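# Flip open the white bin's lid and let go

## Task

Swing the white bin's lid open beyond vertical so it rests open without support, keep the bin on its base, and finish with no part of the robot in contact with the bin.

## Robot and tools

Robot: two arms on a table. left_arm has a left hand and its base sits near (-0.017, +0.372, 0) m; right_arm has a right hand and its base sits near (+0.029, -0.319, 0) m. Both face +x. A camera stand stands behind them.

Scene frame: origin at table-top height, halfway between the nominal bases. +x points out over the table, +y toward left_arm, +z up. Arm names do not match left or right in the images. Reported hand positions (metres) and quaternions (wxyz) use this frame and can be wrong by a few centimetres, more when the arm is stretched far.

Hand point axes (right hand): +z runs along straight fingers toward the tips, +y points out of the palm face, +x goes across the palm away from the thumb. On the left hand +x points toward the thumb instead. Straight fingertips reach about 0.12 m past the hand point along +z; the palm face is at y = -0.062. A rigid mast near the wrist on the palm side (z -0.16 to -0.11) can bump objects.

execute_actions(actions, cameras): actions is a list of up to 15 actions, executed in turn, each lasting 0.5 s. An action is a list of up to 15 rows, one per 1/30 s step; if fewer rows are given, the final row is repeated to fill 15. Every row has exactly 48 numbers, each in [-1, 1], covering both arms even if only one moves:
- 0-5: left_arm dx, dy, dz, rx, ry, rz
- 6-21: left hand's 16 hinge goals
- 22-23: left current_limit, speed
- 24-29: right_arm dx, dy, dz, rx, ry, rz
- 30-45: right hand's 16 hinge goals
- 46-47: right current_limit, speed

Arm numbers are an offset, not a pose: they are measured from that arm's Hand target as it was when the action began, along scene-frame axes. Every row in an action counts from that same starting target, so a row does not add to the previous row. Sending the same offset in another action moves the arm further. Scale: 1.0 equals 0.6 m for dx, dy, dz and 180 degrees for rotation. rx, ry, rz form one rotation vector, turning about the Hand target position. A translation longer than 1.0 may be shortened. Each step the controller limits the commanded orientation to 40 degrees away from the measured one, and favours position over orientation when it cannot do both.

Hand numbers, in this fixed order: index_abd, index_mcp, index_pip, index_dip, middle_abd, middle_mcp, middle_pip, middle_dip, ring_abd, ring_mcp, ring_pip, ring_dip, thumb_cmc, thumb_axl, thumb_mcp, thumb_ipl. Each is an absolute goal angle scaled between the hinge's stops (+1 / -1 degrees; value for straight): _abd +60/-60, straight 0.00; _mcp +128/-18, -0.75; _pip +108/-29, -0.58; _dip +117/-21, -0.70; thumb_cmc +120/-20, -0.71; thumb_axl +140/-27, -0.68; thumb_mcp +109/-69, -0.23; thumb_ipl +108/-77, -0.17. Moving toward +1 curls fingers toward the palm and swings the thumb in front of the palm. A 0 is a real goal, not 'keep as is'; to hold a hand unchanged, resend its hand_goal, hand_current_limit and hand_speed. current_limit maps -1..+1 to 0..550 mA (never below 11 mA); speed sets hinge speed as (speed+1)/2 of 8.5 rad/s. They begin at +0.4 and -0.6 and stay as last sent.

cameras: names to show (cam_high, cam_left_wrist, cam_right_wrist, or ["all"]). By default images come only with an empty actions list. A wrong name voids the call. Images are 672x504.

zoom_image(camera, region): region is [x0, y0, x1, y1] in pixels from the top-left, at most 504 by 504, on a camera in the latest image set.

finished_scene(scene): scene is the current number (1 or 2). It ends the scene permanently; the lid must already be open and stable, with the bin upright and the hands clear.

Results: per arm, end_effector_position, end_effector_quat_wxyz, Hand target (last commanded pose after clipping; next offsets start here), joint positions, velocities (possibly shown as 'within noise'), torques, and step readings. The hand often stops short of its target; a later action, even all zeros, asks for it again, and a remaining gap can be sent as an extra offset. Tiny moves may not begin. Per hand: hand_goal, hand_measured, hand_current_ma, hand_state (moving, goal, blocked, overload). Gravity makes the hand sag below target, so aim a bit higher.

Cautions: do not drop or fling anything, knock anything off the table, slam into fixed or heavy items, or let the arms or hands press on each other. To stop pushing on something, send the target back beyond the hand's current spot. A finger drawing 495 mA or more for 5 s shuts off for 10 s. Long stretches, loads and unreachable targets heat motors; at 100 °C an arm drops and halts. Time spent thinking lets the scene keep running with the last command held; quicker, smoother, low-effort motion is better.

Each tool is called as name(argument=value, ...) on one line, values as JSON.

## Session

execute_actions(actions=[])

Scene clock: 0.00 s.
left_arm: end_effector_position=(+0.2414, -0.0155, +0.3503) hand_goal=(+0.000, -0.754, -0.576, -0.696, +0.000, -0.754, -0.576, -0.696, +0.000, -0.754, -0.576, -0.696, -0.714, -0.678, -0.226, -0.168) hand_measured=(+0.000, -0.754, -0.576, -0.696, +0.000, -0.754, -0.576, -0.696, +0.000, -0.754, -0.576, -0.696, -0.714, -0.678, -0.226, -0.168) hand_current_ma=(+0, +0, +0, +0, +0, +0, +0, +0, +0, +0, +0, +0, +0, +0, +0, +0) hand_state=(goal, goal, goal, goal, goal, goal, goal, goal, goal, goal, goal, goal, goal, goal, goal, goal) hand_current_limit=0.40 hand_speed=-0.60 end_effector_quat_wxyz=(+0.301, +0.798, +0.067, +0.518) | right_arm: end_effector_position=(+0.2660, -0.2632, +0.2874) hand_goal=(+0.000, -0.754, -0.576, -0.696, +0.000, -0.754, -0.576, -0.696, +0.000, -0.754, -0.576, -0.696, -0.714, -0.678, -0.226, -0.168) hand_measured=(+0.000, -0.754, -0.576, -0.696, +0.000, -0.754, -0.576, -0.696, +0.000, -0.754, -0.576, -0.696, -0.714, -0.678, -0.226, -0.168) hand_current_ma=(+0, +0, +0, +0, +0, +0, +0, +0, +0, +0, +0, +0, +0, +0, +0, +0) hand_state=(goal, goal, goal, goal, goal, goal, goal, goal, goal, goal, goal, goal, goal, goal, goal, goal) hand_current_limit=0.40 hand_speed=-0.60 end_effector_quat_wxyz=(-0.162, +0.981, +0.074, +0.074)
Joint positions: left_arm=[-1.16 0.923 0.625 -0.071 -0.672 0.724] | right_arm=[0.353 0.921 1.128 -1.539 -0.271 1.804]
Joint velocities: within noise
Joint torques (N m): no reading
Motor temperatures (°C): left_arm=[31 31 38 31 32 32] | right_arm=[32 34 39 32 32 29]
Heat: left arm: hottest elbow 38 °C; right arm: hottest elbow 39 °C.
Hand target: left_arm +0.2427, -0.0184, +0.3666; +0.312, +0.791, +0.072, +0.522 | right_arm +0.2714, -0.2611, +0.3000; -0.167, +0.979, +0.076, +0.091

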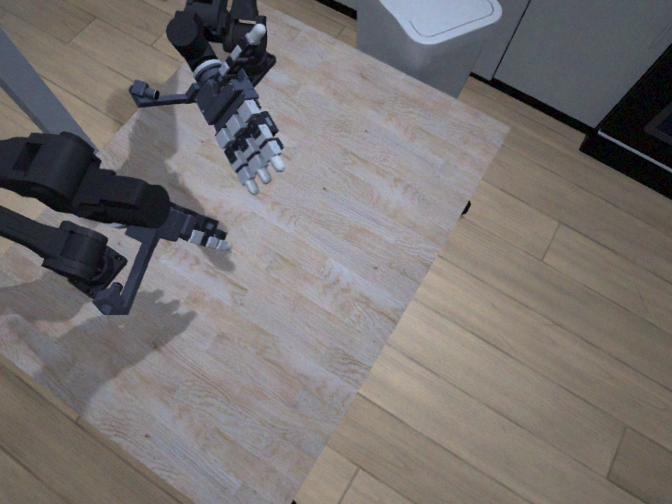

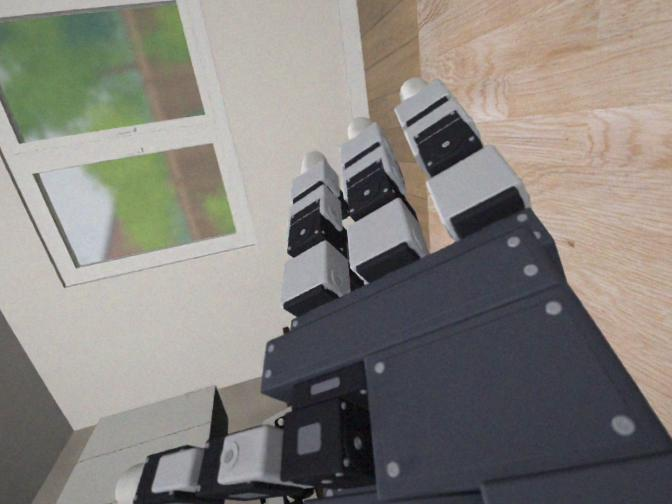

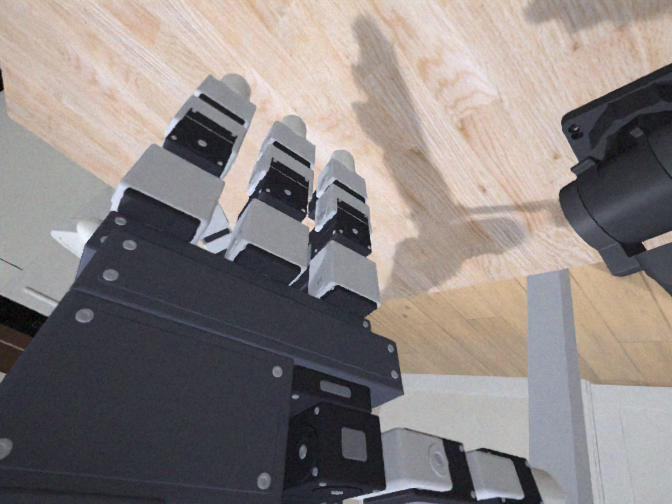

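zoom_image(camera="cam_high", region=[320, 0, 540, 100])

Scaled by 2.291.

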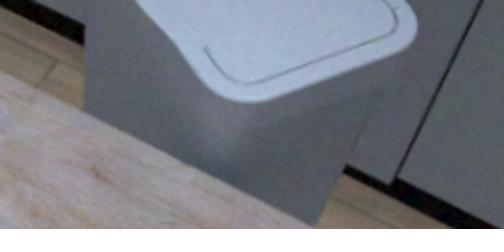

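execute_actions(actions=[[[0.112,0.13,0.038,-0.0583,0.0253,0.0998,0,-0.754,-0.576,-0.696,0,-0.754,-0.576,-0.696,0,-0.754,-0.576,-0.696,-0.714,-0.678,-0.226,-0.168,0.4,-0.6,0,0,0,0,0,0,0,-0.754,-0.576,-0.696,0,-0.754,-0.576,-0.696,0,-0.754,-0.576,-0.696,-0.714,-0.678,-0.226,-0.168,0.4,-0.6]],[[0.075,0.183,0.017,-0.0583,0.0253,0.0998,0,-0.754,-0.576,-0.696,0,-0.754,-0.576,-0.696,0,-0.754,-0.576,-0.696,-0.714,-0.678,-0.226,-0.168,0.4,-0.6,0,0,0,0,0,0,0,-0.754,-0.576,-0.696,0,-0.754,-0.576,-0.696,0,-0.754,-0.576,-0.696,-0.714,-0.678,-0.226,-0.168,0.4,-0.6]],[[0.008,0.217,0,-0.0583,0.0253,0.0998,0,-0.754,-0.576,-0.696,0,-0.754,-0.576,-0.696,0,-0.754,-0.576,-0.696,-0.714,-0.678,-0.226,-0.168,0.4,-0.6,0,0,0,0,0,0,0,-0.754,-0.576,-0.696,0,-0.754,-0.576,-0.696,0,-0.754,-0.576,-0.696,-0.714,-0.678,-0.226,-0.168,0.4,-0.6]]], cameras=["cam_high","cam_left_wrist"])

Scene clock: 42.50 s.
left_arm: end_effector_position=(+0.3517, +0.2980, +0.3686) hand_goal=(+0.000, -0.754, -0.576, -0.696, +0.000, -0.754, -0.576, -0.696, +0.000, -0.754, -0.576, -0.696, -0.714, -0.678, -0.226, -0.168) hand_measured=(+0.002, -0.760, -0.576, -0.696, +0.002, -0.760, -0.576, -0.696, +0.002, -0.760, -0.576, -0.696, -0.720, -0.678, -0.226, -0.168) hand_current_ma=(+9, -32, -3, +0, +8, -31, -3, +0, +9, -30, -3, +0, -25, +4, +2, +2) hand_state=(goal, goal, goal, goal, goal, goal, goal, goal, goal, goal, goal, goal, goal, goal, goal, goal) hand_current_limit=0.40 hand_speed=-0.60 end_effector_quat_wxyz=(+0.214, +0.633, +0.575, +0.472) | right_arm: end_effector_position=(+0.2660, -0.2632, +0.2874) hand_goal=(+0.000, -0.754, -0.576, -0.696, +0.000, -0.754, -0.576, -0.696, +0.000, -0.754, -0.576, -0.696, -0.714, -0.678, -0.226, -0.168) hand_measured=(+0.000, -0.752, -0.576, -0.696, +0.000, -0.752, -0.576, -0.696, +0.000, -0.752, -0.576, -0.696, -0.714, -0.678, -0.224, -0.168) hand_current_ma=(+0, +6, -2, +0, +0, +4, -2, +0, +0, +5, -2, +0, +1, +2, +7, +1) hand_state=(goal, goal, goal, goal, goal, goal, goal, goal, goal, goal, goal, goal, goal, goal, goal, goal) hand_current_limit=0.40 hand_speed=-0.60 end_effector_quat_wxyz=(-0.162, +0.981, +0.074, +0.074)
Joint positions: left_arm=[-0.604 0.709 0.685 -0.676 -0.771 -0.125] | right_arm=[0.353 0.921 1.128 -1.539 -0.271 1.804]
Joint torques (N m): left_arm=[1.67 -0.38 15.36 1.01 -0.48 -0.15] | right_arm=[0.5 -2.61 9.68 0.57 -0.31 -0.12]
Motor temperatures (°C): left_arm=[31 32 46 32 33 32] | right_arm=[32 34 46 32 32 29]
Heat: left arm: hottest elbow 46 °C; right arm: hottest elbow 46 °C.
Hand target: left_arm +0.3596, +0.2997, +0.3995; +0.230, +0.616, +0.585, +0.474 | right_arm +0.2714, -0.2611, +0.3000; -0.167, +0.979, +0.076, +0.091
Off the commanded pose: left_arm 0.032 m, 3 deg | right_arm 0.014 m, 2 deg.
Step readings (end_effector_position of left_arm | right_arm):
0: (+0.2414, -0.0155, +0.3503) | (+0.2660, -0.2632, +0.2874)
1: (+0.2418, -0.0150, +0.3505) | (+0.2660, -0.2632, +0.2874)
2: (+0.2447, -0.0118, +0.3517) | (+0.2660, -0.2632, +0.2874)
4: (+0.2593, +0.0041, +0.3556) | (+0.2660, -0.2632, +0.2874)
8: (+0.2902, +0.0423, +0.3626) | (+0.2660, -0.2632, +0.2874)
15: (+0.3015, +0.0593, +0.3567) | (+0.2660, -0.2632, +0.2874)
16: (+0.3021, +0.0605, +0.3558) | (+0.2660, -0.2632, +0.2874)
17: (+0.3044, +0.0649, +0.3552) | (+0.2660, -0.2632, +0.2874)
19: (+0.3158, +0.0875, +0.3564) | (+0.2660, -0.2632, +0.2874)
23: (+0.3375, +0.1427, +0.3643) | (+0.2660, -0.2632, +0.2874)
30: (+0.3452, +0.1676, +0.3622) | (+0.2660, -0.2632, +0.2874)
31: (+0.3455, +0.1687, +0.3621) | (+0.2660, -0.2632, +0.2874)
32: (+0.3465, +0.1734, +0.3617) | (+0.2660, -0.2632, +0.2874)
34: (+0.3503, +0.1992, +0.3606) | (+0.2660, -0.2632, +0.2874)
38: (+0.3525, +0.2635, +0.3653) | (+0.2660, -0.2632, +0.2874)
45: (+0.3517, +0.2945, +0.3652) | (+0.2660, -0.2632, +0.2874)
Images, in order (width x height): cam_high 672x504, cam_left_wrist 672x504.

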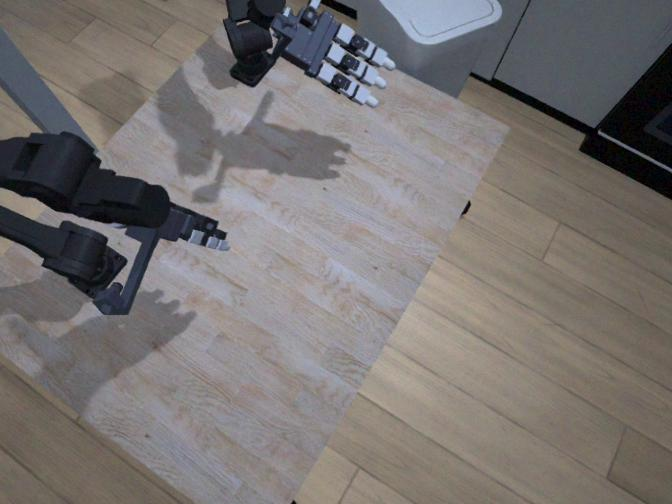

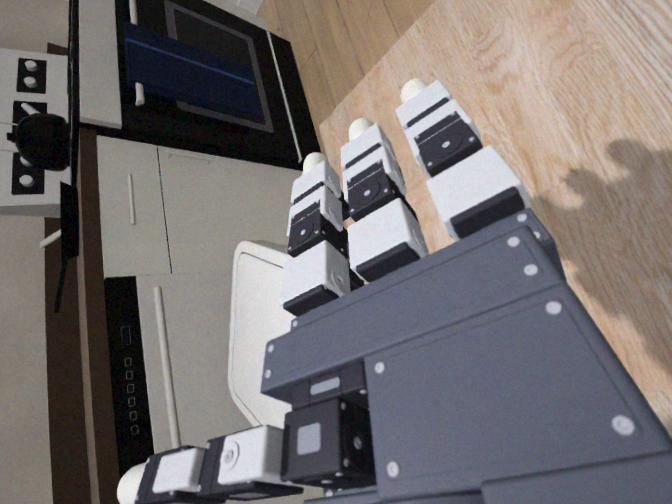

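execute_actions(actions=[[[-0.05,0.2,0,-0.0583,0.0253,0.0998,0,-0.754,-0.576,-0.696,0,-0.754,-0.576,-0.696,0,-0.754,-0.576,-0.696,-0.714,-0.678,-0.226,-0.168,0.4,-0.6,0,0,0,0,0,0,0,-0.754,-0.576,-0.696,0,-0.754,-0.576,-0.696,0,-0.754,-0.576,-0.696,-0.714,-0.678,-0.226,-0.168,0.4,-0.6]],[[-0.1,0.183,-0.033,-0.0583,0.0253,0.0998,0,-0.6,-0.2,-0.3,0,-0.6,-0.2,-0.3,0,-0.6,-0.2,-0.3,-0.714,-0.678,-0.226,-0.168,0.4,-0.6,0,0,0,0,0,0,0,-0.754,-0.576,-0.696,0,-0.754,-0.576,-0.696,0,-0.754,-0.576,-0.696,-0.714,-0.678,-0.226,-0.168,0.4,-0.6]],[[-0.117,0.117,-0.05,-0.0583,0.0253,0.0998,0,-0.479,0.153,0.174,0,-0.479,0.153,0.174,0,-0.479,0.153,0.174,-0.714,-0.678,-0.226,-0.168,0.4,-0.6,0,0,0,0,0,0,0,-0.754,-0.576,-0.696,0,-0.754,-0.576,-0.696,0,-0.754,-0.576,-0.696,-0.714,-0.678,-0.226,-0.168,0.4,-0.6]],[[-0.05,0.05,-0.12,0,0,0,0,-0.479,0.153,0.174,0,-0.479,0.153,0.174,0,-0.479,0.153,0.174,-0.714,-0.678,-0.226,-0.168,0.4,-0.6,0,0,0,0,0,0,0,-0.754,-0.576,-0.696,0,-0.754,-0.576,-0.696,0,-0.754,-0.576,-0.696,-0.714,-0.678,-0.226,-0.168,0.4,-0.6]]], cameras=["cam_high","cam_left_wrist"])

Scene clock: 71.70 s.
left_arm: end_effector_position=(+0.1714, +0.6277, +0.2797) hand_goal=(+0.000, -0.480, +0.152, +0.174, +0.000, -0.480, +0.152, +0.174, +0.000, -0.480, +0.152, +0.174, -0.714, -0.678, -0.226, -0.168) hand_measured=(+0.002, -0.496, +0.146, +0.170, +0.002, -0.496, +0.146, +0.172, +0.002, -0.496, +0.146, +0.170, -0.720, -0.678, -0.224, -0.168) hand_current_ma=(+9, -80, -32, -14, +8, -78, -26, -11, +9, -78, -26, -14, -25, +4, +12, +2) hand_state=(goal, goal, goal, goal, goal, goal, goal, goal, goal, goal, goal, goal, goal, goal, goal, goal) hand_current_limit=0.40 hand_speed=-0.60 end_effector_quat_wxyz=(+0.075, +0.256, +0.923, +0.277) | right_arm: end_effector_position=(+0.2660, -0.2632, +0.2874) hand_goal=(+0.000, -0.754, -0.576, -0.696, +0.000, -0.754, -0.576, -0.696, +0.000, -0.754, -0.576, -0.696, -0.714, -0.678, -0.226, -0.168) hand_measured=(+0.000, -0.752, -0.576, -0.696, +0.000, -0.752, -0.576, -0.696, +0.000, -0.752, -0.576, -0.696, -0.714, -0.678, -0.224, -0.168) hand_current_ma=(+0, +6, -2, +0, +0, +4, -2, +0, +0, +5, -2, +0, +1, +2, +7, +1) hand_state=(goal, goal, goal, goal, goal, goal, goal, goal, goal, goal, goal, goal, goal, goal, goal, goal) hand_current_limit=0.40 hand_speed=-0.60 end_effector_quat_wxyz=(-0.162, +0.981, +0.074, +0.074)
Joint positions: left_arm=[0.68 0.574 0.699 -1.142 -0.187 -0.285] | right_arm=[0.353 0.921 1.128 -1.539 -0.271 1.804]
Joint torques (N m): left_arm=[1.38 -0.32 8.72 2.15 -0.15 -0.01] | right_arm=[-0.26 -1.96 9.69 0.29 -0.35 -0.07]
Motor temperatures (°C): left_arm=[31 32 56 32 33 32] | right_arm=[32 34 49 32 32 29]
Heat: left arm: hottest elbow 56 °C; right arm: hottest elbow 49 °C.
Hand target: left_arm +0.1695, +0.6296, +0.2778; +0.078, +0.256, +0.921, +0.282 | right_arm +0.2714, -0.2611, +0.3000; -0.167, +0.979, +0.076, +0.091
Off the commanded pose: left_arm 0.003 m, 1 deg | right_arm 0.014 m, 2 deg.
Step readings (end_effector_position of left_arm | right_arm):
0: (+0.3516, +0.2981, +0.3686) | (+0.2660, -0.2632, +0.2874)
1: (+0.3516, +0.2987, +0.3684) | (+0.2660, -0.2632, +0.2874)
2: (+0.3512, +0.3024, +0.3666) | (+0.2660, -0.2632, +0.2874)
4: (+0.3477, +0.3264, +0.3607) | (+0.2660, -0.2632, +0.2874)
8: (+0.3316, +0.3845, +0.3557) | (+0.2660, -0.2632, +0.2874)
15: (+0.3251, +0.4125, +0.3691) | (+0.2660, -0.2632, +0.2874)
16: (+0.3247, +0.4138, +0.3700) | (+0.2660, -0.2632, +0.2874)
17: (+0.3230, +0.4176, +0.3679) | (+0.2660, -0.2632, +0.2874)
19: (+0.3122, +0.4401, +0.3587) | (+0.2660, -0.2632, +0.2874)
23: (+0.2801, +0.4928, +0.3456) | (+0.2660, -0.2632, +0.2874)
30: (+0.2648, +0.5229, +0.3483) | (+0.2660, -0.2632, +0.2874)
31: (+0.2642, +0.5241, +0.3489) | (+0.2660, -0.2632, +0.2874)
32: (+0.2615, +0.5263, +0.3468) | (+0.2660, -0.2632, +0.2874)
34: (+0.2455, +0.5408, +0.3391) | (+0.2660, -0.2632, +0.2874)
38: (+0.2077, +0.5739, +0.3256) | (+0.2660, -0.2632, +0.2874)
45: (+0.1944, +0.5933, +0.3211) | (+0.2660, -0.2632, +0.2874)
46: (+0.1947, +0.5939, +0.3204) | (+0.2660, -0.2632, +0.2874)
47: (+0.1950, +0.5951, +0.3195) | (+0.2660, -0.2632, +0.2874)
49: (+0.1913, +0.6037, +0.3148) | (+0.2660, -0.2632, +0.2874)
53: (+0.1698, +0.6199, +0.2883) | (+0.2660, -0.2632, +0.2874)
60: (+0.1682, +0.6272, +0.2773) | (+0.2660, -0.2632, +0.2874)
Images, in order (width x height): cam_high 672x504, cam_left_wrist 672x504.

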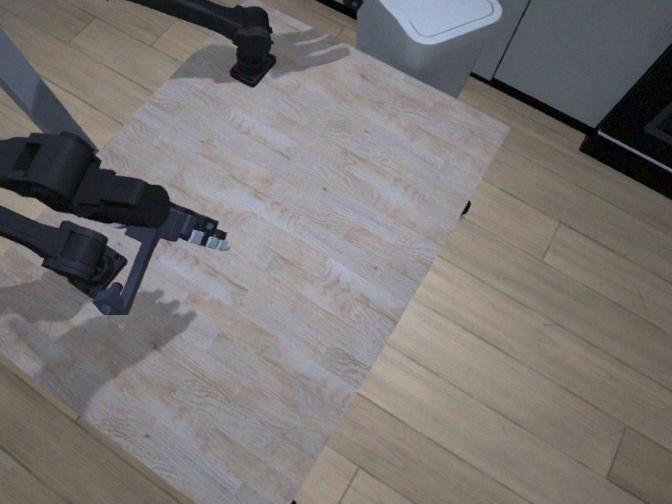

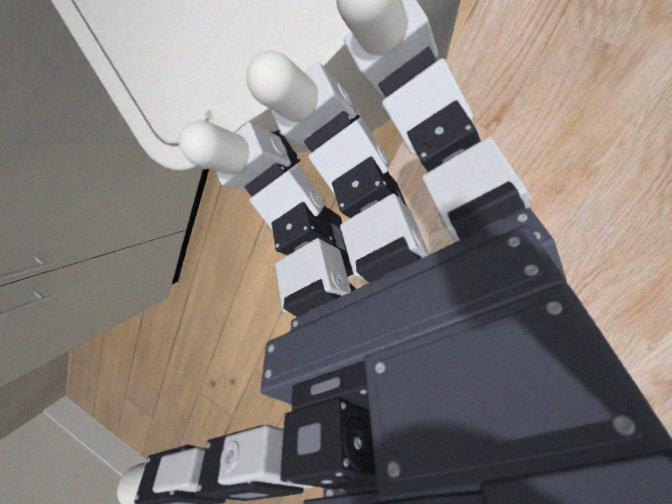

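execute_actions(actions=[[[-0.03,0.025,-0.12,0,0,0,0,-0.479,0.153,0.174,0,-0.479,0.153,0.174,0,-0.479,0.153,0.174,-0.714,-0.678,-0.226,-0.168,0.4,-0.6,0,0,0,0,0,0,0,-0.754,-0.576,-0.696,0,-0.754,-0.576,-0.696,0,-0.754,-0.576,-0.696,-0.714,-0.678,-0.226,-0.168,0.4,-0.6]],[[-0.0125,0.01,-0.12,0,0,0,0,-0.479,0.153,0.174,0,-0.479,0.153,0.174,0,-0.479,0.153,0.174,-0.714,-0.678,-0.226,-0.168,0.4,-0.6,0,0,0,0,0,0,0,-0.754,-0.576,-0.696,0,-0.754,-0.576,-0.696,0,-0.754,-0.576,-0.696,-0.714,-0.678,-0.226,-0.168,0.4,-0.6]]], cameras=["cam_high","cam_left_wrist"])

Scene clock: 111.17 s.
left_arm: end_effector_position=(+0.1452, +0.6479, +0.1379) hand_goal=(+0.000, -0.480, +0.152, +0.174, +0.000, -0.480, +0.152, +0.174, +0.000, -0.480, +0.152, +0.174, -0.714, -0.678, -0.226, -0.168) hand_measured=(+0.002, -0.492, +0.146, +0.170, +0.002, -0.492, +0.148, +0.172, +0.002, -0.492, +0.148, +0.172, -0.720, -0.678, -0.224, -0.168) hand_current_ma=(+9, -59, -27, -14, +8, -58, -23, -11, +9, -58, -22, -14, -25, +4, +14, +2) hand_state=(goal, goal, goal, goal, goal, goal, goal, goal, goal, goal, goal, goal, goal, goal, goal, goal) hand_current_limit=0.40 hand_speed=-0.60 end_effector_quat_wxyz=(+0.080, +0.256, +0.921, +0.282) | right_arm: end_effector_position=(+0.2660, -0.2632, +0.2874) hand_goal=(+0.000, -0.754, -0.576, -0.696, +0.000, -0.754, -0.576, -0.696, +0.000, -0.754, -0.576, -0.696, -0.714, -0.678, -0.226, -0.168) hand_measured=(+0.000, -0.752, -0.576, -0.696, +0.000, -0.752, -0.576, -0.696, +0.000, -0.752, -0.576, -0.696, -0.714, -0.678, -0.224, -0.168) hand_current_ma=(+0, +6, -2, +0, +0, +4, -2, +0, +0, +5, -2, +0, +1, +2, +7, +1) hand_state=(goal, goal, goal, goal, goal, goal, goal, goal, goal, goal, goal, goal, goal, goal, goal, goal) hand_current_limit=0.40 hand_speed=-0.60 end_effector_quat_wxyz=(-0.162, +0.981, +0.074, +0.074)
Joint positions: left_arm=[0.895 0.585 0.319 -0.714 -0.066 -0.103] | right_arm=[0.353 0.921 1.128 -1.539 -0.271 1.804]
Joint torques (N m): left_arm=[2.02 1.26 9.02 2.19 0 0.05] | right_arm=[-0.67 -1.61 9.76 0.13 -0.31 -0.09]
Motor temperatures (°C): left_arm=[31 31 48 32 33 32] | right_arm=[32 34 51 32 32 29]
Heat: left arm: hottest elbow 48 °C; right arm: hottest elbow 51 °C.
Hand target: left_arm +0.1439, +0.6507, +0.1338; +0.078, +0.255, +0.921, +0.282 | right_arm +0.2714, -0.2611, +0.3000; -0.167, +0.979, +0.076, +0.091
Off the commanded pose: left_arm 0.005 m, 0 deg | right_arm 0.014 m, 2 deg.
Step readings (end_effector_position of left_arm | right_arm):
0: (+0.1715, +0.6277, +0.2797) | (+0.2660, -0.2632, +0.2874)
1: (+0.1715, +0.6278, +0.2789) | (+0.2660, -0.2632, +0.2874)
2: (+0.1722, +0.6287, +0.2762) | (+0.2660, -0.2632, +0.2874)
4: (+0.1687, +0.6318, +0.2601) | (+0.2660, -0.2632, +0.2874)
8: (+0.1508, +0.6346, +0.2121) | (+0.2660, -0.2632, +0.2874)
15: (+0.1500, +0.6408, +0.2045) | (+0.2660, -0.2632, +0.2874)
16: (+0.1508, +0.6414, +0.2050) | (+0.2660, -0.2632, +0.2874)
17: (+0.1515, +0.6428, +0.2038) | (+0.2660, -0.2632, +0.2874)
19: (+0.1516, +0.6444, +0.1906) | (+0.2660, -0.2632, +0.2874)
23: (+0.1411, +0.6390, +0.1462) | (+0.2660, -0.2632, +0.2874)
30: (+0.1426, +0.6453, +0.1358) | (+0.2660, -0.2632, +0.2874)
Images, in order (width x height): cam_high 672x504, cam_left_wrist 672x504.

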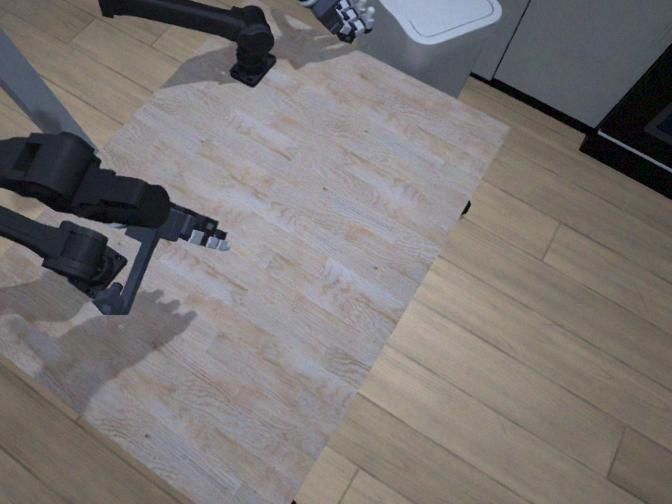

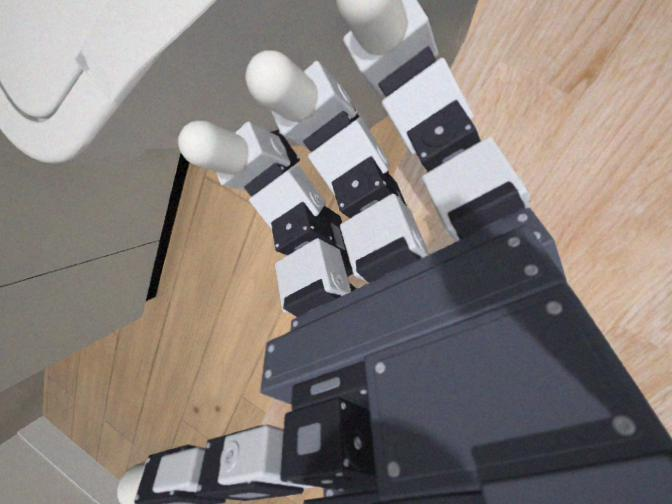

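execute_actions(actions=[[[0.01,0.015,-0.09,0,0,0,0,-0.479,0.153,0.174,0,-0.479,0.153,0.174,0,-0.479,0.153,0.174,-0.714,-0.678,-0.226,-0.168,0.4,-0.6,0,0,0,0,0,0,0,-0.754,-0.576,-0.696,0,-0.754,-0.576,-0.696,0,-0.754,-0.576,-0.696,-0.714,-0.678,-0.226,-0.168,0.4,-0.6]],[[0.03,0.05,0,0,0,0,0,-0.479,0.153,0.174,0,-0.479,0.153,0.174,0,-0.479,0.153,0.174,-0.714,-0.678,-0.226,-0.168,0.4,-0.6,0,0,0,0,0,0,0,-0.754,-0.576,-0.696,0,-0.754,-0.576,-0.696,0,-0.754,-0.576,-0.696,-0.714,-0.678,-0.226,-0.168,0.4,-0.6]]], cameras=["cam_high","cam_left_wrist"])

Scene clock: 125.00 s.
left_arm: end_effector_position=(+0.1650, +0.6846, +0.0812) hand_goal=(+0.000, -0.480, +0.152, +0.174, +0.000, -0.480, +0.152, +0.174, +0.000, -0.480, +0.152, +0.174, -0.714, -0.678, -0.226, -0.168) hand_measured=(+0.002, -0.494, +0.146, +0.170, +0.002, -0.488, +0.148, +0.172, +0.002, -0.456, +0.148, +0.172, -0.720, -0.678, -0.224, -0.168) hand_current_ma=(+9, -66, -26, -14, +8, -36, -22, -11, +9, +122, -22, -14, -31, +4, +17, +2) hand_state=(goal, goal, goal, goal, goal, goal, goal, goal, goal, blocked, goal, goal, goal, goal, goal, goal) hand_current_limit=0.40 hand_speed=-0.60 end_effector_quat_wxyz=(+0.085, +0.246, +0.922, +0.288) | right_arm: end_effector_position=(+0.2660, -0.2632, +0.2874) hand_goal=(+0.000, -0.754, -0.576, -0.696, +0.000, -0.754, -0.576, -0.696, +0.000, -0.754, -0.576, -0.696, -0.714, -0.678, -0.226, -0.168) hand_measured=(+0.000, -0.752, -0.576, -0.696, +0.000, -0.752, -0.576, -0.696, +0.000, -0.752, -0.576, -0.696, -0.714, -0.678, -0.224, -0.168) hand_current_ma=(+0, +6, -2, +0, +0, +4, -2, +0, +0, +5, -2, +0, +1, +2, +7, +1) hand_state=(goal, goal, goal, goal, goal, goal, goal, goal, goal, goal, goal, goal, goal, goal, goal, goal) hand_current_limit=0.40 hand_speed=-0.60 end_effector_quat_wxyz=(-0.162, +0.981, +0.074, +0.074)
Joint positions: left_arm=[0.923 0.945 0.262 -0.28 -0.05 -0.1] | right_arm=[0.353 0.921 1.128 -1.539 -0.271 1.804]
Joint torques (N m): left_arm=[1.26 0.03 9.61 1.2 -0.05 0.2] | right_arm=[-0.91 -2.26 9.76 0.24 -0.31 -0.09]
Heat: left arm: hottest elbow 47 °C; right arm: hottest elbow 51 °C.
Hand target: left_arm +0.1680, +0.6897, +0.0797; +0.078, +0.255, +0.921, +0.282 | right_arm +0.2714, -0.2611, +0.3000; -0.167, +0.979, +0.076, +0.091
Off the commanded pose: left_arm 0.006 m, 2 deg | right_arm 0.014 m, 2 deg.
Step readings (end_effector_position of left_arm | right_arm):
0: (+0.1452, +0.6479, +0.1379) | (+0.2660, -0.2632, +0.2874)
1: (+0.1453, +0.6479, +0.1378) | (+0.2660, -0.2632, +0.2874)
2: (+0.1459, +0.6488, +0.1370) | (+0.2660, -0.2632, +0.2874)
4: (+0.1473, +0.6504, +0.1296) | (+0.2660, -0.2632, +0.2874)
8: (+0.1446, +0.6468, +0.0982) | (+0.2660, -0.2632, +0.2874)
15: (+0.1519, +0.6561, +0.0921) | (+0.2660, -0.2632, +0.2874)
16: (+0.1528, +0.6572, +0.0919) | (+0.2660, -0.2632, +0.2874)
17: (+0.1538, +0.6584, +0.0915) | (+0.2660, -0.2632, +0.2874)
19: (+0.1569, +0.6630, +0.0902) | (+0.2660, -0.2632, +0.2874)
23: (+0.1636, +0.6749, +0.0886) | (+0.2660, -0.2632, +0.2874)
30: (+0.1646, +0.6838, +0.0817) | (+0.2660, -0.2632, +0.2874)
Images, in order (width x height): cam_high 672x504, cam_left_wrist 672x504.

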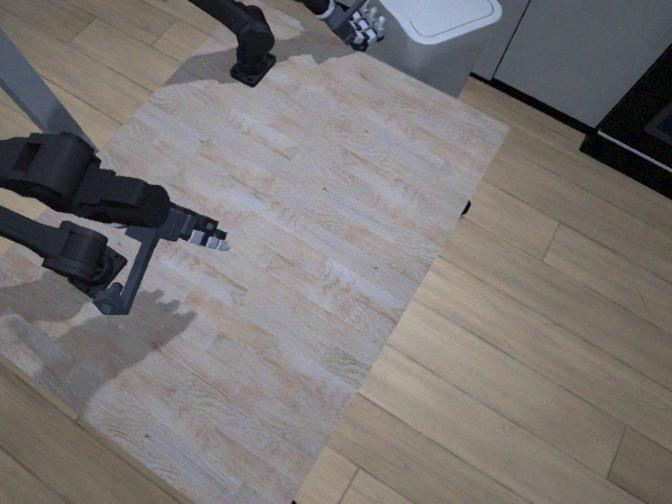

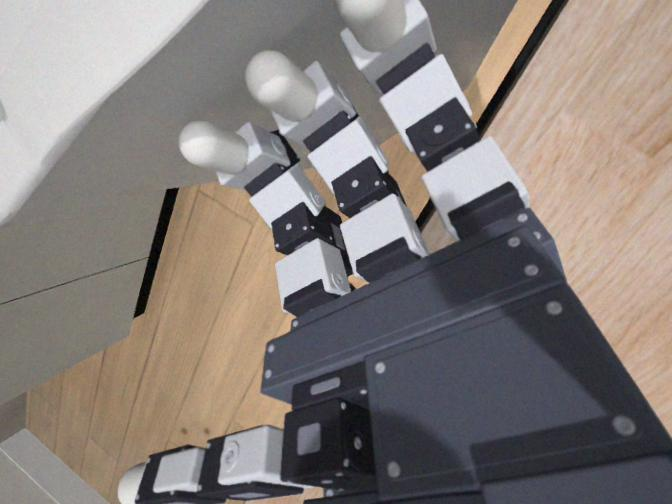

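execute_actions(actions=[[[0.008,0.012,0.045,0,0,0,0,-0.479,0.153,0.174,0,-0.479,0.153,0.174,0,-0.479,0.153,0.174,-0.714,-0.678,-0.226,-0.168,0.4,-0.6,0,0,0,0,0,0,0,-0.754,-0.576,-0.696,0,-0.754,-0.576,-0.696,0,-0.754,-0.576,-0.696,-0.714,-0.678,-0.226,-0.168,0.4,-0.6]],[[0.018,0.03,0.01,0,0,0,0,-0.479,0.153,0.174,0,-0.479,0.153,0.174,0,-0.479,0.153,0.174,-0.714,-0.678,-0.226,-0.168,0.4,-0.6,0,0,0,0,0,0,0,-0.754,-0.576,-0.696,0,-0.754,-0.576,-0.696,0,-0.754,-0.576,-0.696,-0.714,-0.678,-0.226,-0.168,0.4,-0.6]]], cameras=["cam_left_wrist"])

Scene clock: 147.70 s.
left_arm: end_effector_position=(+0.1694, +0.6901, +0.0862) hand_goal=(+0.000, -0.480, +0.152, +0.174, +0.000, -0.480, +0.152, +0.174, +0.000, -0.480, +0.152, +0.174, -0.714, -0.678, -0.226, -0.168) hand_measured=(+0.002, -0.482, +0.166, +0.186, +0.002, -0.474, +0.166, +0.182, +0.002, -0.472, +0.164, +0.184, -0.720, -0.678, -0.224, -0.168) hand_current_ma=(+8, -6, +64, +55, +8, +32, +62, +40, +9, +43, +57, +43, -30, +4, +17, +2) hand_state=(goal, goal, goal, goal, goal, goal, goal, goal, goal, goal, goal, goal, goal, goal, goal, goal) hand_current_limit=0.40 hand_speed=-0.60 end_effector_quat_wxyz=(+0.072, +0.255, +0.928, +0.261) | right_arm: end_effector_position=(+0.2660, -0.2632, +0.2874) hand_goal=(+0.000, -0.754, -0.576, -0.696, +0.000, -0.754, -0.576, -0.696, +0.000, -0.754, -0.576, -0.696, -0.714, -0.678, -0.226, -0.168) hand_measured=(+0.000, -0.752, -0.576, -0.696, +0.000, -0.752, -0.576, -0.696, +0.000, -0.752, -0.576, -0.696, -0.714, -0.678, -0.224, -0.168) hand_current_ma=(+0, +6, -2, +0, +0, +4, -2, +0, +0, +5, -2, +0, +1, +2, +7, +1) hand_state=(goal, goal, goal, goal, goal, goal, goal, goal, goal, goal, goal, goal, goal, goal, goal, goal) hand_current_limit=0.40 hand_speed=-0.60 end_effector_quat_wxyz=(-0.162, +0.981, +0.074, +0.074)
Joint positions: left_arm=[0.927 0.96 0.325 -0.389 -0.049 -0.082] | right_arm=[0.353 0.921 1.128 -1.539 -0.271 1.804]
Joint torques (N m): left_arm=[1.79 -0.79 13.96 1.22 0.02 0.11] | right_arm=[-0.38 -2.2 9.7 0.28 -0.4 -0.05]
Heat: left arm: hottest elbow 47 °C; right arm: hottest elbow 52 °C.
Hand target: left_arm +0.1835, +0.7149, +0.1127; +0.078, +0.255, +0.921, +0.282 | right_arm +0.2714, -0.2611, +0.3000; -0.167, +0.979, +0.076, +0.091
Off the commanded pose: left_arm 0.039 m, 3 deg | right_arm 0.014 m, 2 deg.
Step readings (end_effector_position of left_arm | right_arm):
0: (+0.1650, +0.6846, +0.0813) | (+0.2660, -0.2632, +0.2874)
1: (+0.1651, +0.6847, +0.0815) | (+0.2660, -0.2632, +0.2874)
2: (+0.1653, +0.6849, +0.0816) | (+0.2660, -0.2632, +0.2874)
4: (+0.1655, +0.6851, +0.0822) | (+0.2660, -0.2632, +0.2874)
8: (+0.1657, +0.6846, +0.0845) | (+0.2660, -0.2632, +0.2874)
15: (+0.1655, +0.6838, +0.0856) | (+0.2660, -0.2632, +0.2874)
16: (+0.1657, +0.6840, +0.0858) | (+0.2660, -0.2632, +0.2874)
17: (+0.1658, +0.6843, +0.0863) | (+0.2660, -0.2632, +0.2874)
19: (+0.1672, +0.6859, +0.0881) | (+0.2660, -0.2632, +0.2874)
23: (+0.1692, +0.6893, +0.0876) | (+0.2660, -0.2632, +0.2874)
30: (+0.1692, +0.6901, +0.0862) | (+0.2660, -0.2632, +0.2874)
Images, in order (width x height): cam_left_wrist 672x504.

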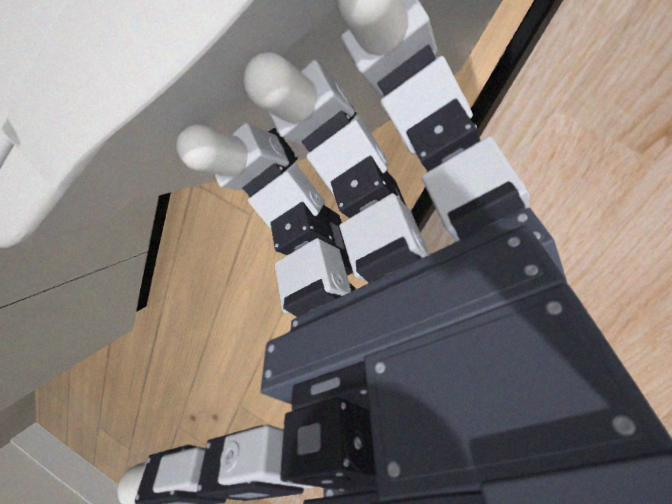

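execute_actions(actions=[[[-0.004,-0.006,0.04,0,0,0,0,-0.479,0.153,0.174,0,-0.479,0.153,0.174,0,-0.479,0.153,0.174,-0.714,-0.678,-0.226,-0.168,0.4,-0.6,0,0,0,0,0,0,0,-0.754,-0.576,-0.696,0,-0.754,-0.576,-0.696,0,-0.754,-0.576,-0.696,-0.714,-0.678,-0.226,-0.168,0.4,-0.6]],[[0,0,0.04,0,0,0,0,-0.479,0.153,0.174,0,-0.479,0.153,0.174,0,-0.479,0.153,0.174,-0.714,-0.678,-0.226,-0.168,0.4,-0.6,0,0,0,0,0,0,0,-0.754,-0.576,-0.696,0,-0.754,-0.576,-0.696,0,-0.754,-0.576,-0.696,-0.714,-0.678,-0.226,-0.168,0.4,-0.6]]], cameras=["cam_left_wrist"])

Scene clock: 157.70 s.
left_arm: end_effector_position=(+0.1693, +0.6893, +0.1181) hand_goal=(+0.000, -0.480, +0.152, +0.174, +0.000, -0.480, +0.152, +0.174, +0.000, -0.480, +0.152, +0.174, -0.714, -0.678, -0.226, -0.168) hand_measured=(+0.002, -0.502, +0.152, +0.178, +0.002, -0.490, +0.152, +0.176, +0.002, -0.486, +0.152, +0.176, -0.720, -0.678, -0.224, -0.168) hand_current_ma=(+8, -113, +1, +21, +8, -48, +1, +10, +9, -31, +1, +13, -30, +4, +17, +2) hand_state=(goal, blocked, goal, goal, goal, goal, goal, goal, goal, goal, goal, goal, goal, goal, goal, goal) hand_current_limit=0.40 hand_speed=-0.60 end_effector_quat_wxyz=(+0.066, +0.259, +0.932, +0.246) | right_arm: end_effector_position=(+0.2660, -0.2632, +0.2874) hand_goal=(+0.000, -0.754, -0.576, -0.696, +0.000, -0.754, -0.576, -0.696, +0.000, -0.754, -0.576, -0.696, -0.714, -0.678, -0.226, -0.168) hand_measured=(+0.000, -0.752, -0.576, -0.696, +0.000, -0.752, -0.576, -0.696, +0.000, -0.752, -0.576, -0.696, -0.714, -0.678, -0.224, -0.168) hand_current_ma=(+0, +6, -2, +0, +0, +4, -2, +0, +0, +5, -2, +0, +1, +2, +7, +1) hand_state=(goal, goal, goal, goal, goal, goal, goal, goal, goal, goal, goal, goal, goal, goal, goal, goal) hand_current_limit=0.40 hand_speed=-0.60 end_effector_quat_wxyz=(-0.162, +0.981, +0.074, +0.074)
Joint positions: left_arm=[0.928 0.879 0.407 -0.586 -0.048 -0.077] | right_arm=[0.353 0.921 1.128 -1.539 -0.271 1.804]
Joint torques (N m): left_arm=[1.67 -3.55 14.6 1.14 0 0.04] | right_arm=[-0.32 -1.96 9.78 0.16 -0.36 -0.09]
Heat: left arm: hottest elbow 50 °C; right arm: hottest elbow 52 °C.
Hand target: left_arm +0.1811, +0.7113, +0.1608; +0.078, +0.255, +0.921, +0.282 | right_arm +0.2714, -0.2611, +0.3000; -0.167, +0.979, +0.076, +0.091
Off the commanded pose: left_arm 0.050 m, 5 deg | right_arm 0.014 m, 2 deg.
Step readings (end_effector_position of left_arm | right_arm):
0: (+0.1694, +0.6901, +0.0862) | (+0.2660, -0.2632, +0.2874)
1: (+0.1694, +0.6901, +0.0862) | (+0.2660, -0.2632, +0.2874)
2: (+0.1693, +0.6899, +0.0861) | (+0.2660, -0.2632, +0.2874)
4: (+0.1694, +0.6899, +0.0876) | (+0.2660, -0.2632, +0.2874)
8: (+0.1691, +0.6893, +0.0934) | (+0.2660, -0.2632, +0.2874)
15: (+0.1691, +0.6892, +0.0981) | (+0.2660, -0.2632, +0.2874)
16: (+0.1691, +0.6892, +0.0982) | (+0.2660, -0.2632, +0.2874)
17: (+0.1691, +0.6890, +0.0988) | (+0.2660, -0.2632, +0.2874)
19: (+0.1693, +0.6892, +0.1036) | (+0.2660, -0.2632, +0.2874)
23: (+0.1692, +0.6892, +0.1138) | (+0.2660, -0.2632, +0.2874)
30: (+0.1693, +0.6893, +0.1179) | (+0.2660, -0.2632, +0.2874)
Images, in order (width x height): cam_left_wrist 672x504.

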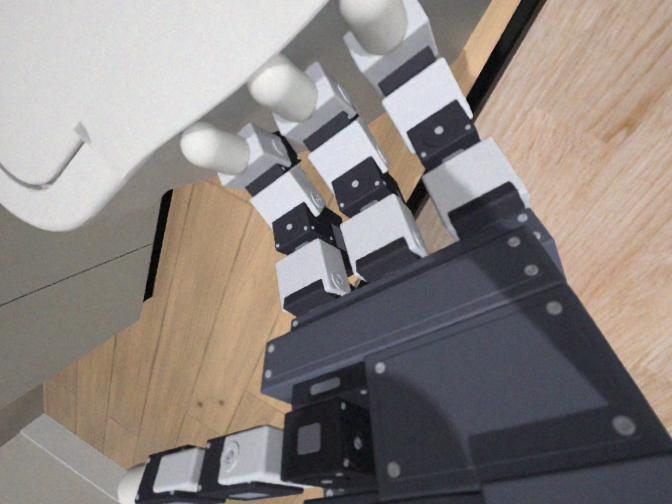

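execute_actions(actions=[[[0.004,0.006,0.04,0,0,0,0,-0.479,0.153,0.174,0,-0.479,0.153,0.174,0,-0.479,0.153,0.174,-0.714,-0.678,-0.226,-0.168,0.4,-0.6,0,0,0,0,0,0,0,-0.754,-0.576,-0.696,0,-0.754,-0.576,-0.696,0,-0.754,-0.576,-0.696,-0.714,-0.678,-0.226,-0.168,0.4,-0.6]],[[0.002,0.003,0.03,0,0,0,0,-0.479,0.153,0.174,0,-0.479,0.153,0.174,0,-0.479,0.153,0.174,-0.714,-0.678,-0.226,-0.168,0.4,-0.6,0,0,0,0,0,0,0,-0.754,-0.576,-0.696,0,-0.754,-0.576,-0.696,0,-0.754,-0.576,-0.696,-0.714,-0.678,-0.226,-0.168,0.4,-0.6]]], cameras=["cam_high","cam_left_wrist"])

Scene clock: 165.97 s.
left_arm: end_effector_position=(+0.1699, +0.6899, +0.1447) hand_goal=(+0.000, -0.480, +0.152, +0.174, +0.000, -0.480, +0.152, +0.174, +0.000, -0.480, +0.152, +0.174, -0.714, -0.678, -0.226, -0.168) hand_measured=(+0.002, -0.498, +0.152, +0.176, +0.002, -0.508, +0.146, +0.176, +0.002, -0.502, +0.146, +0.176, -0.720, -0.678, -0.224, -0.168) hand_current_ma=(+8, -93, +1, +13, +8, -144, -29, +13, +9, -108, -31, +6, -30, +4, +17, +2) hand_state=(goal, goal, goal, goal, goal, blocked, goal, goal, goal, blocked, goal, goal, goal, goal, goal, goal) hand_current_limit=0.40 hand_speed=-0.60 end_effector_quat_wxyz=(+0.060, +0.262, +0.935, +0.231) | right_arm: end_effector_position=(+0.2660, -0.2632, +0.2874) hand_goal=(+0.000, -0.754, -0.576, -0.696, +0.000, -0.754, -0.576, -0.696, +0.000, -0.754, -0.576, -0.696, -0.714, -0.678, -0.226, -0.168) hand_measured=(+0.000, -0.752, -0.576, -0.696, +0.000, -0.752, -0.576, -0.696, +0.000, -0.752, -0.576, -0.696, -0.714, -0.678, -0.224, -0.168) hand_current_ma=(+0, +6, -2, +0, +0, +4, -2, +0, +0, +5, -2, +0, +1, +2, +7, +1) hand_state=(goal, goal, goal, goal, goal, goal, goal, goal, goal, goal, goal, goal, goal, goal, goal, goal) hand_current_limit=0.40 hand_speed=-0.60 end_effector_quat_wxyz=(-0.162, +0.981, +0.074, +0.074)
Joint positions: left_arm=[0.928 0.847 0.487 -0.732 -0.048 -0.073] | right_arm=[0.353 0.921 1.128 -1.539 -0.271 1.804]
Joint torques (N m): left_arm=[1.55 -3.96 16.51 1.42 -0.03 0.02] | right_arm=[0.03 -3.08 9.89 0.18 -0.3 -0.08]
Heat: left arm: hottest elbow 51 °C; right arm: hottest elbow 52 °C.
Hand target: left_arm +0.1847, +0.7167, +0.2027; +0.078, +0.255, +0.921, +0.282 | right_arm +0.2714, -0.2611, +0.3000; -0.167, +0.979, +0.076, +0.091
Off the commanded pose: left_arm 0.066 m, 7 deg | right_arm 0.014 m, 2 deg.
Step readings (end_effector_position of left_arm | right_arm):
0: (+0.1693, +0.6893, +0.1181) | (+0.2660, -0.2632, +0.2874)
1: (+0.1693, +0.6893, +0.1182) | (+0.2660, -0.2632, +0.2874)
2: (+0.1692, +0.6892, +0.1189) | (+0.2660, -0.2632, +0.2874)
4: (+0.1693, +0.6892, +0.1218) | (+0.2660, -0.2632, +0.2874)
8: (+0.1694, +0.6891, +0.1272) | (+0.2660, -0.2632, +0.2874)
15: (+0.1695, +0.6891, +0.1300) | (+0.2660, -0.2632, +0.2874)
16: (+0.1694, +0.6890, +0.1299) | (+0.2660, -0.2632, +0.2874)
17: (+0.1694, +0.6890, +0.1306) | (+0.2660, -0.2632, +0.2874)
19: (+0.1694, +0.6889, +0.1329) | (+0.2660, -0.2632, +0.2874)
23: (+0.1697, +0.6896, +0.1408) | (+0.2660, -0.2632, +0.2874)
30: (+0.1699, +0.6899, +0.1445) | (+0.2660, -0.2632, +0.2874)
Images, in order (width x height): cam_high 672x504, cam_left_wrist 672x504.

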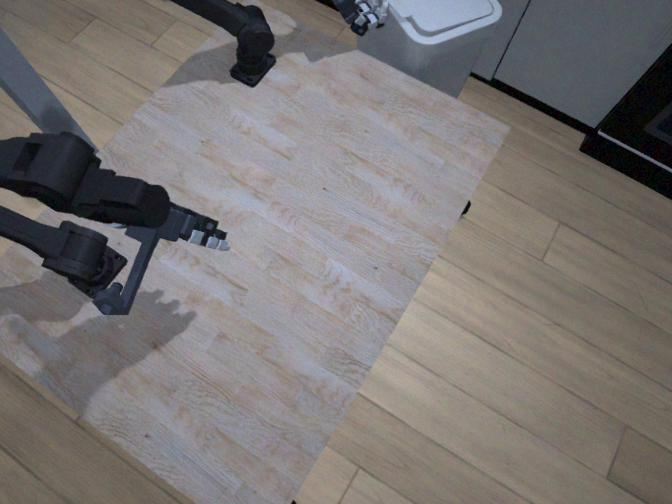

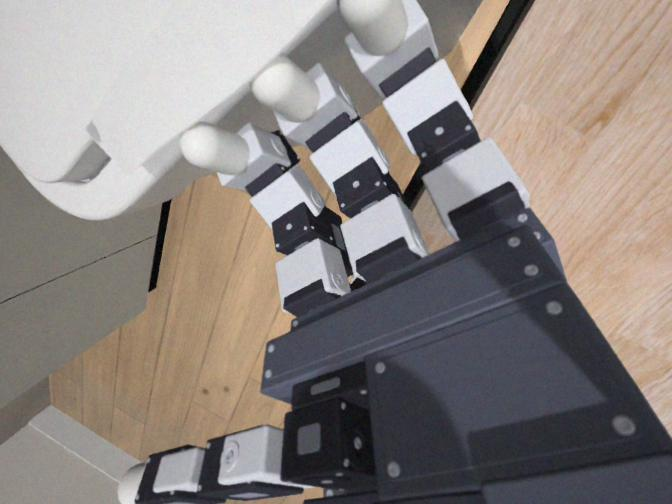

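execute_actions(actions=[[[0.003,0.005,0.045,0,0,0,0,-0.479,0.153,0.174,0,-0.479,0.153,0.174,0,-0.479,0.153,0.174,-0.714,-0.678,-0.226,-0.168,0.4,-0.6,0,0,0,0,0,0,0,-0.754,-0.576,-0.696,0,-0.754,-0.576,-0.696,0,-0.754,-0.576,-0.696,-0.714,-0.678,-0.226,-0.168,0.4,-0.6]],[[0.006,0.01,0.045,0,0,0,0,-0.479,0.153,0.174,0,-0.479,0.153,0.174,0,-0.479,0.153,0.174,-0.714,-0.678,-0.226,-0.168,0.4,-0.6,0,0,0,0,0,0,0,-0.754,-0.576,-0.696,0,-0.754,-0.576,-0.696,0,-0.754,-0.576,-0.696,-0.714,-0.678,-0.226,-0.168,0.4,-0.6]],[[0.011,0.019,0.05,0,0,0,0,-0.479,0.153,0.174,0,-0.479,0.153,0.174,0,-0.479,0.153,0.174,-0.714,-0.678,-0.226,-0.168,0.4,-0.6,0,0,0,0,0,0,0,-0.754,-0.576,-0.696,0,-0.754,-0.576,-0.696,0,-0.754,-0.576,-0.696,-0.714,-0.678,-0.226,-0.168,0.4,-0.6]]], cameras=["cam_high","cam_left_wrist"])

Scene clock: 180.27 s.
left_arm: end_effector_position=(+0.1882, +0.7185, +0.2450) hand_goal=(+0.000, -0.480, +0.152, +0.174, +0.000, -0.480, +0.152, +0.174, +0.000, -0.480, +0.152, +0.174, -0.714, -0.678, -0.226, -0.168) hand_measured=(+0.002, -0.502, +0.150, +0.178, +0.002, -0.502, +0.150, +0.176, +0.002, -0.502, +0.152, +0.178, -0.720, -0.678, -0.224, -0.168) hand_current_ma=(+8, -112, -12, +18, +8, -111, -9, +7, +8, -109, -4, +18, -30, +4, +17, +2) hand_state=(goal, blocked, goal, goal, goal, blocked, goal, goal, goal, blocked, goal, goal, goal, goal, goal, goal) hand_current_limit=0.40 hand_speed=-0.60 end_effector_quat_wxyz=(+0.068, +0.259, +0.930, +0.252) | right_arm: end_effector_position=(+0.2660, -0.2632, +0.2874) hand_goal=(+0.000, -0.754, -0.576, -0.696, +0.000, -0.754, -0.576, -0.696, +0.000, -0.754, -0.576, -0.696, -0.714, -0.678, -0.226, -0.168) hand_measured=(+0.000, -0.752, -0.576, -0.696, +0.000, -0.752, -0.576, -0.696, +0.000, -0.752, -0.576, -0.696, -0.714, -0.678, -0.224, -0.168) hand_current_ma=(+0, +6, -2, +0, +0, +4, -2, +0, +0, +5, -2, +0, +1, +2, +7, +1) hand_state=(goal, goal, goal, goal, goal, goal, goal, goal, goal, goal, goal, goal, goal, goal, goal, goal) hand_current_limit=0.40 hand_speed=-0.60 end_effector_quat_wxyz=(-0.162, +0.981, +0.074, +0.074)
Joint positions: left_arm=[0.936 0.859 0.739 -0.925 -0.044 -0.068] | right_arm=[0.353 0.921 1.128 -1.539 -0.271 1.804]
Joint torques (N m): left_arm=[1.61 -2.32 16.43 1.4 0.02 0.06] | right_arm=[0.38 -2.43 9.68 0.36 -0.35 -0.06]
Motor temperatures (°C): left_arm=[31 32 55 32 32 32] | right_arm=[32 34 52 32 33 29]
Heat: left arm: hottest elbow 55 °C; right arm: hottest elbow 52 °C.
Hand target: left_arm +0.1967, +0.7371, +0.2868; +0.078, +0.255, +0.921, +0.282 | right_arm +0.2714, -0.2611, +0.3000; -0.167, +0.979, +0.076, +0.091
Off the commanded pose: left_arm 0.047 m, 4 deg | right_arm 0.014 m, 2 deg.
Step readings (end_effector_position of left_arm | right_arm):
0: (+0.1700, +0.6900, +0.1449) | (+0.2660, -0.2632, +0.2874)
1: (+0.1700, +0.6900, +0.1450) | (+0.2660, -0.2632, +0.2874)
2: (+0.1699, +0.6899, +0.1457) | (+0.2660, -0.2632, +0.2874)
4: (+0.1702, +0.6903, +0.1496) | (+0.2660, -0.2632, +0.2874)
8: (+0.1718, +0.6929, +0.1638) | (+0.2660, -0.2632, +0.2874)
15: (+0.1743, +0.6961, +0.1757) | (+0.2660, -0.2632, +0.2874)
16: (+0.1743, +0.6961, +0.1759) | (+0.2660, -0.2632, +0.2874)
17: (+0.1742, +0.6959, +0.1768) | (+0.2660, -0.2632, +0.2874)
19: (+0.1744, +0.6965, +0.1812) | (+0.2660, -0.2632, +0.2874)
23: (+0.1777, +0.7014, +0.1986) | (+0.2660, -0.2632, +0.2874)
30: (+0.1802, +0.7054, +0.2105) | (+0.2660, -0.2632, +0.2874)
31: (+0.1802, +0.7053, +0.2106) | (+0.2660, -0.2632, +0.2874)
32: (+0.1800, +0.7052, +0.2111) | (+0.2660, -0.2632, +0.2874)
34: (+0.1804, +0.7062, +0.2147) | (+0.2660, -0.2632, +0.2874)
38: (+0.1842, +0.7124, +0.2330) | (+0.2660, -0.2632, +0.2874)
45: (+0.1881, +0.7184, +0.2470) | (+0.2660, -0.2632, +0.2874)
Images, in order (width x height): cam_high 672x504, cam_left_wrist 672x504.

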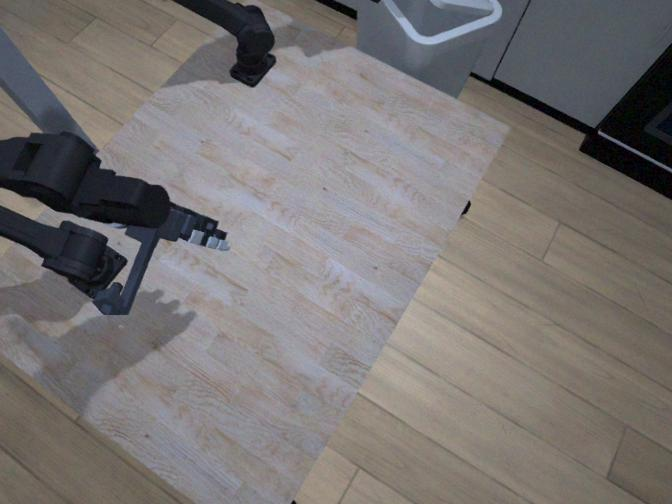

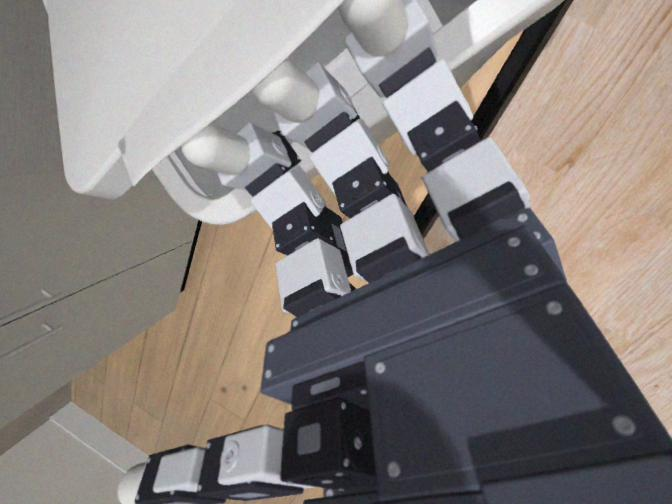

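execute_actions(actions=[[[0.026,0.043,0.055,0,0,0,0,-0.479,0.153,0.174,0,-0.479,0.153,0.174,0,-0.479,0.153,0.174,-0.714,-0.678,-0.226,-0.168,0.4,-0.6,0,0,0,0,0,0,0,-0.754,-0.576,-0.696,0,-0.754,-0.576,-0.696,0,-0.754,-0.576,-0.696,-0.714,-0.678,-0.226,-0.168,0.4,-0.6]],[[0.038,0.064,0.045,0,0,0,0,-0.479,0.153,0.174,0,-0.479,0.153,0.174,0,-0.479,0.153,0.174,-0.714,-0.678,-0.226,-0.168,0.4,-0.6,0,0,0,0,0,0,0,-0.754,-0.576,-0.696,0,-0.754,-0.576,-0.696,0,-0.754,-0.576,-0.696,-0.714,-0.678,-0.226,-0.168,0.4,-0.6]],[[0.044,0.074,0.0,0,0,0,0,-0.479,0.153,0.174,0,-0.479,0.153,0.174,0,-0.479,0.153,0.174,-0.714,-0.678,-0.226,-0.168,0.4,-0.6,0,0,0,0,0,0,0,-0.754,-0.576,-0.696,0,-0.754,-0.576,-0.696,0,-0.754,-0.576,-0.696,-0.714,-0.678,-0.226,-0.168,0.4,-0.6]]], cameras=["cam_high","cam_left_wrist"])

Scene clock: 198.00 s.
left_arm: end_effector_position=(+0.2551, +0.8280, +0.3234) hand_goal=(+0.000, -0.480, +0.152, +0.174, +0.000, -0.480, +0.152, +0.174, +0.000, -0.480, +0.152, +0.174, -0.714, -0.678, -0.226, -0.168) hand_measured=(+0.002, -0.482, +0.164, +0.182, +0.002, -0.482, +0.164, +0.180, +0.002, -0.482, +0.162, +0.180, -0.720, -0.678, -0.224, -0.168) hand_current_ma=(+6, -8, +57, +34, +7, -6, +52, +27, +8, -9, +47, +31, -30, +4, +17, +2) hand_state=(goal, goal, goal, goal, goal, goal, goal, goal, goal, goal, goal, goal, goal, goal, goal, goal) hand_current_limit=0.40 hand_speed=-0.60 end_effector_quat_wxyz=(+0.073, +0.256, +0.927, +0.263) | right_arm: end_effector_position=(+0.2660, -0.2632, +0.2874) hand_goal=(+0.000, -0.754, -0.576, -0.696, +0.000, -0.754, -0.576, -0.696, +0.000, -0.754, -0.576, -0.696, -0.714, -0.678, -0.226, -0.168) hand_measured=(+0.000, -0.752, -0.576, -0.696, +0.000, -0.752, -0.576, -0.696, +0.000, -0.752, -0.576, -0.696, -0.714, -0.678, -0.224, -0.168) hand_current_ma=(+0, +6, -2, +0, +0, +4, -2, +0, +0, +5, -2, +0, +1, +2, +7, +1) hand_state=(goal, goal, goal, goal, goal, goal, goal, goal, goal, goal, goal, goal, goal, goal, goal, goal) hand_current_limit=0.40 hand_speed=-0.60 end_effector_quat_wxyz=(-0.162, +0.981, +0.074, +0.074)
Joint positions: left_arm=[0.962 1.199 1.151 -0.972 -0.03 -0.05] | right_arm=[0.353 0.921 1.128 -1.539 -0.271 1.804]
Joint torques (N m): left_arm=[1.67 -6.42 14.64 1.84 0.1 0.05] | right_arm=[-0.91 -2.14 9.62 0.49 -0.33 -0.13]
Motor temperatures (°C): left_arm=[31 31 57 32 32 32] | right_arm=[32 34 53 32 33 29]
Heat: left arm: hottest elbow 57 °C; right arm: hottest elbow 53 °C.
Hand target: left_arm +0.2615, +0.8457, +0.3468; +0.078, +0.255, +0.921, +0.282 | right_arm +0.2714, -0.2611, +0.3000; -0.167, +0.979, +0.076, +0.091
Off the commanded pose: left_arm 0.030 m, 2 deg | right_arm 0.014 m, 2 deg.
Step readings (end_effector_position of left_arm | right_arm):
0: (+0.1882, +0.7185, +0.2450) | (+0.2660, -0.2632, +0.2874)
1: (+0.1883, +0.7186, +0.2452) | (+0.2660, -0.2632, +0.2874)
2: (+0.1884, +0.7189, +0.2458) | (+0.2660, -0.2632, +0.2874)
4: (+0.1904, +0.7224, +0.2497) | (+0.2660, -0.2632, +0.2874)
8: (+0.1991, +0.7359, +0.2690) | (+0.2660, -0.2632, +0.2874)
15: (+0.2047, +0.7447, +0.2832) | (+0.2660, -0.2632, +0.2874)
16: (+0.2050, +0.7450, +0.2833) | (+0.2660, -0.2632, +0.2874)
17: (+0.2053, +0.7459, +0.2838) | (+0.2660, -0.2632, +0.2874)
19: (+0.2091, +0.7528, +0.2878) | (+0.2660, -0.2632, +0.2874)
23: (+0.2214, +0.7724, +0.3052) | (+0.2660, -0.2632, +0.2874)
30: (+0.2282, +0.7830, +0.3218) | (+0.2660, -0.2632, +0.2874)
31: (+0.2284, +0.7836, +0.3234) | (+0.2660, -0.2632, +0.2874)
32: (+0.2291, +0.7851, +0.3248) | (+0.2660, -0.2632, +0.2874)
34: (+0.2335, +0.7933, +0.3297) | (+0.2660, -0.2632, +0.2874)
38: (+0.2472, +0.8154, +0.3372) | (+0.2660, -0.2632, +0.2874)
45: (+0.2547, +0.8270, +0.3261) | (+0.2660, -0.2632, +0.2874)
Images, in order (width x height): cam_high 672x504, cam_left_wrist 672x504.

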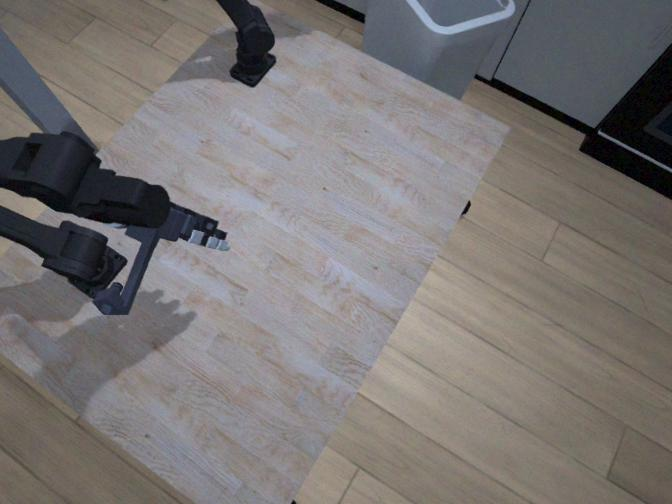

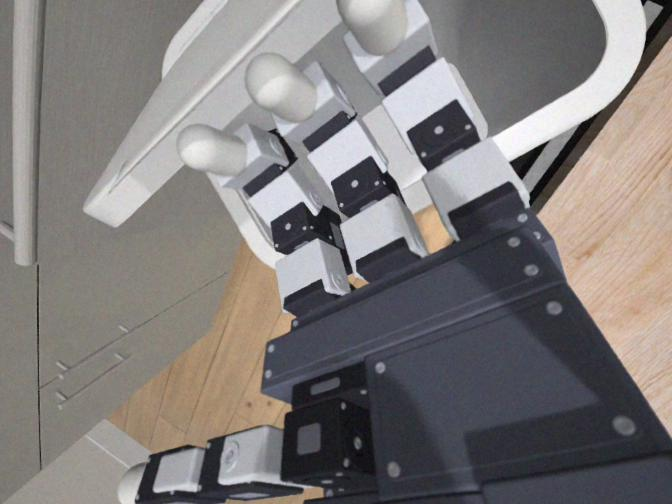

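zoom_image(camera="cam_high", region=[320, 0, 540, 110])

Scaled by 2.291.

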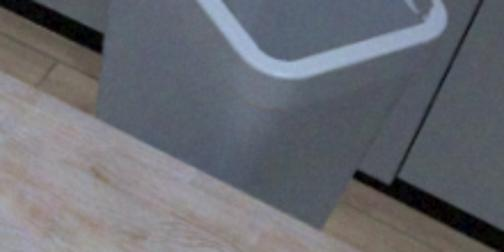

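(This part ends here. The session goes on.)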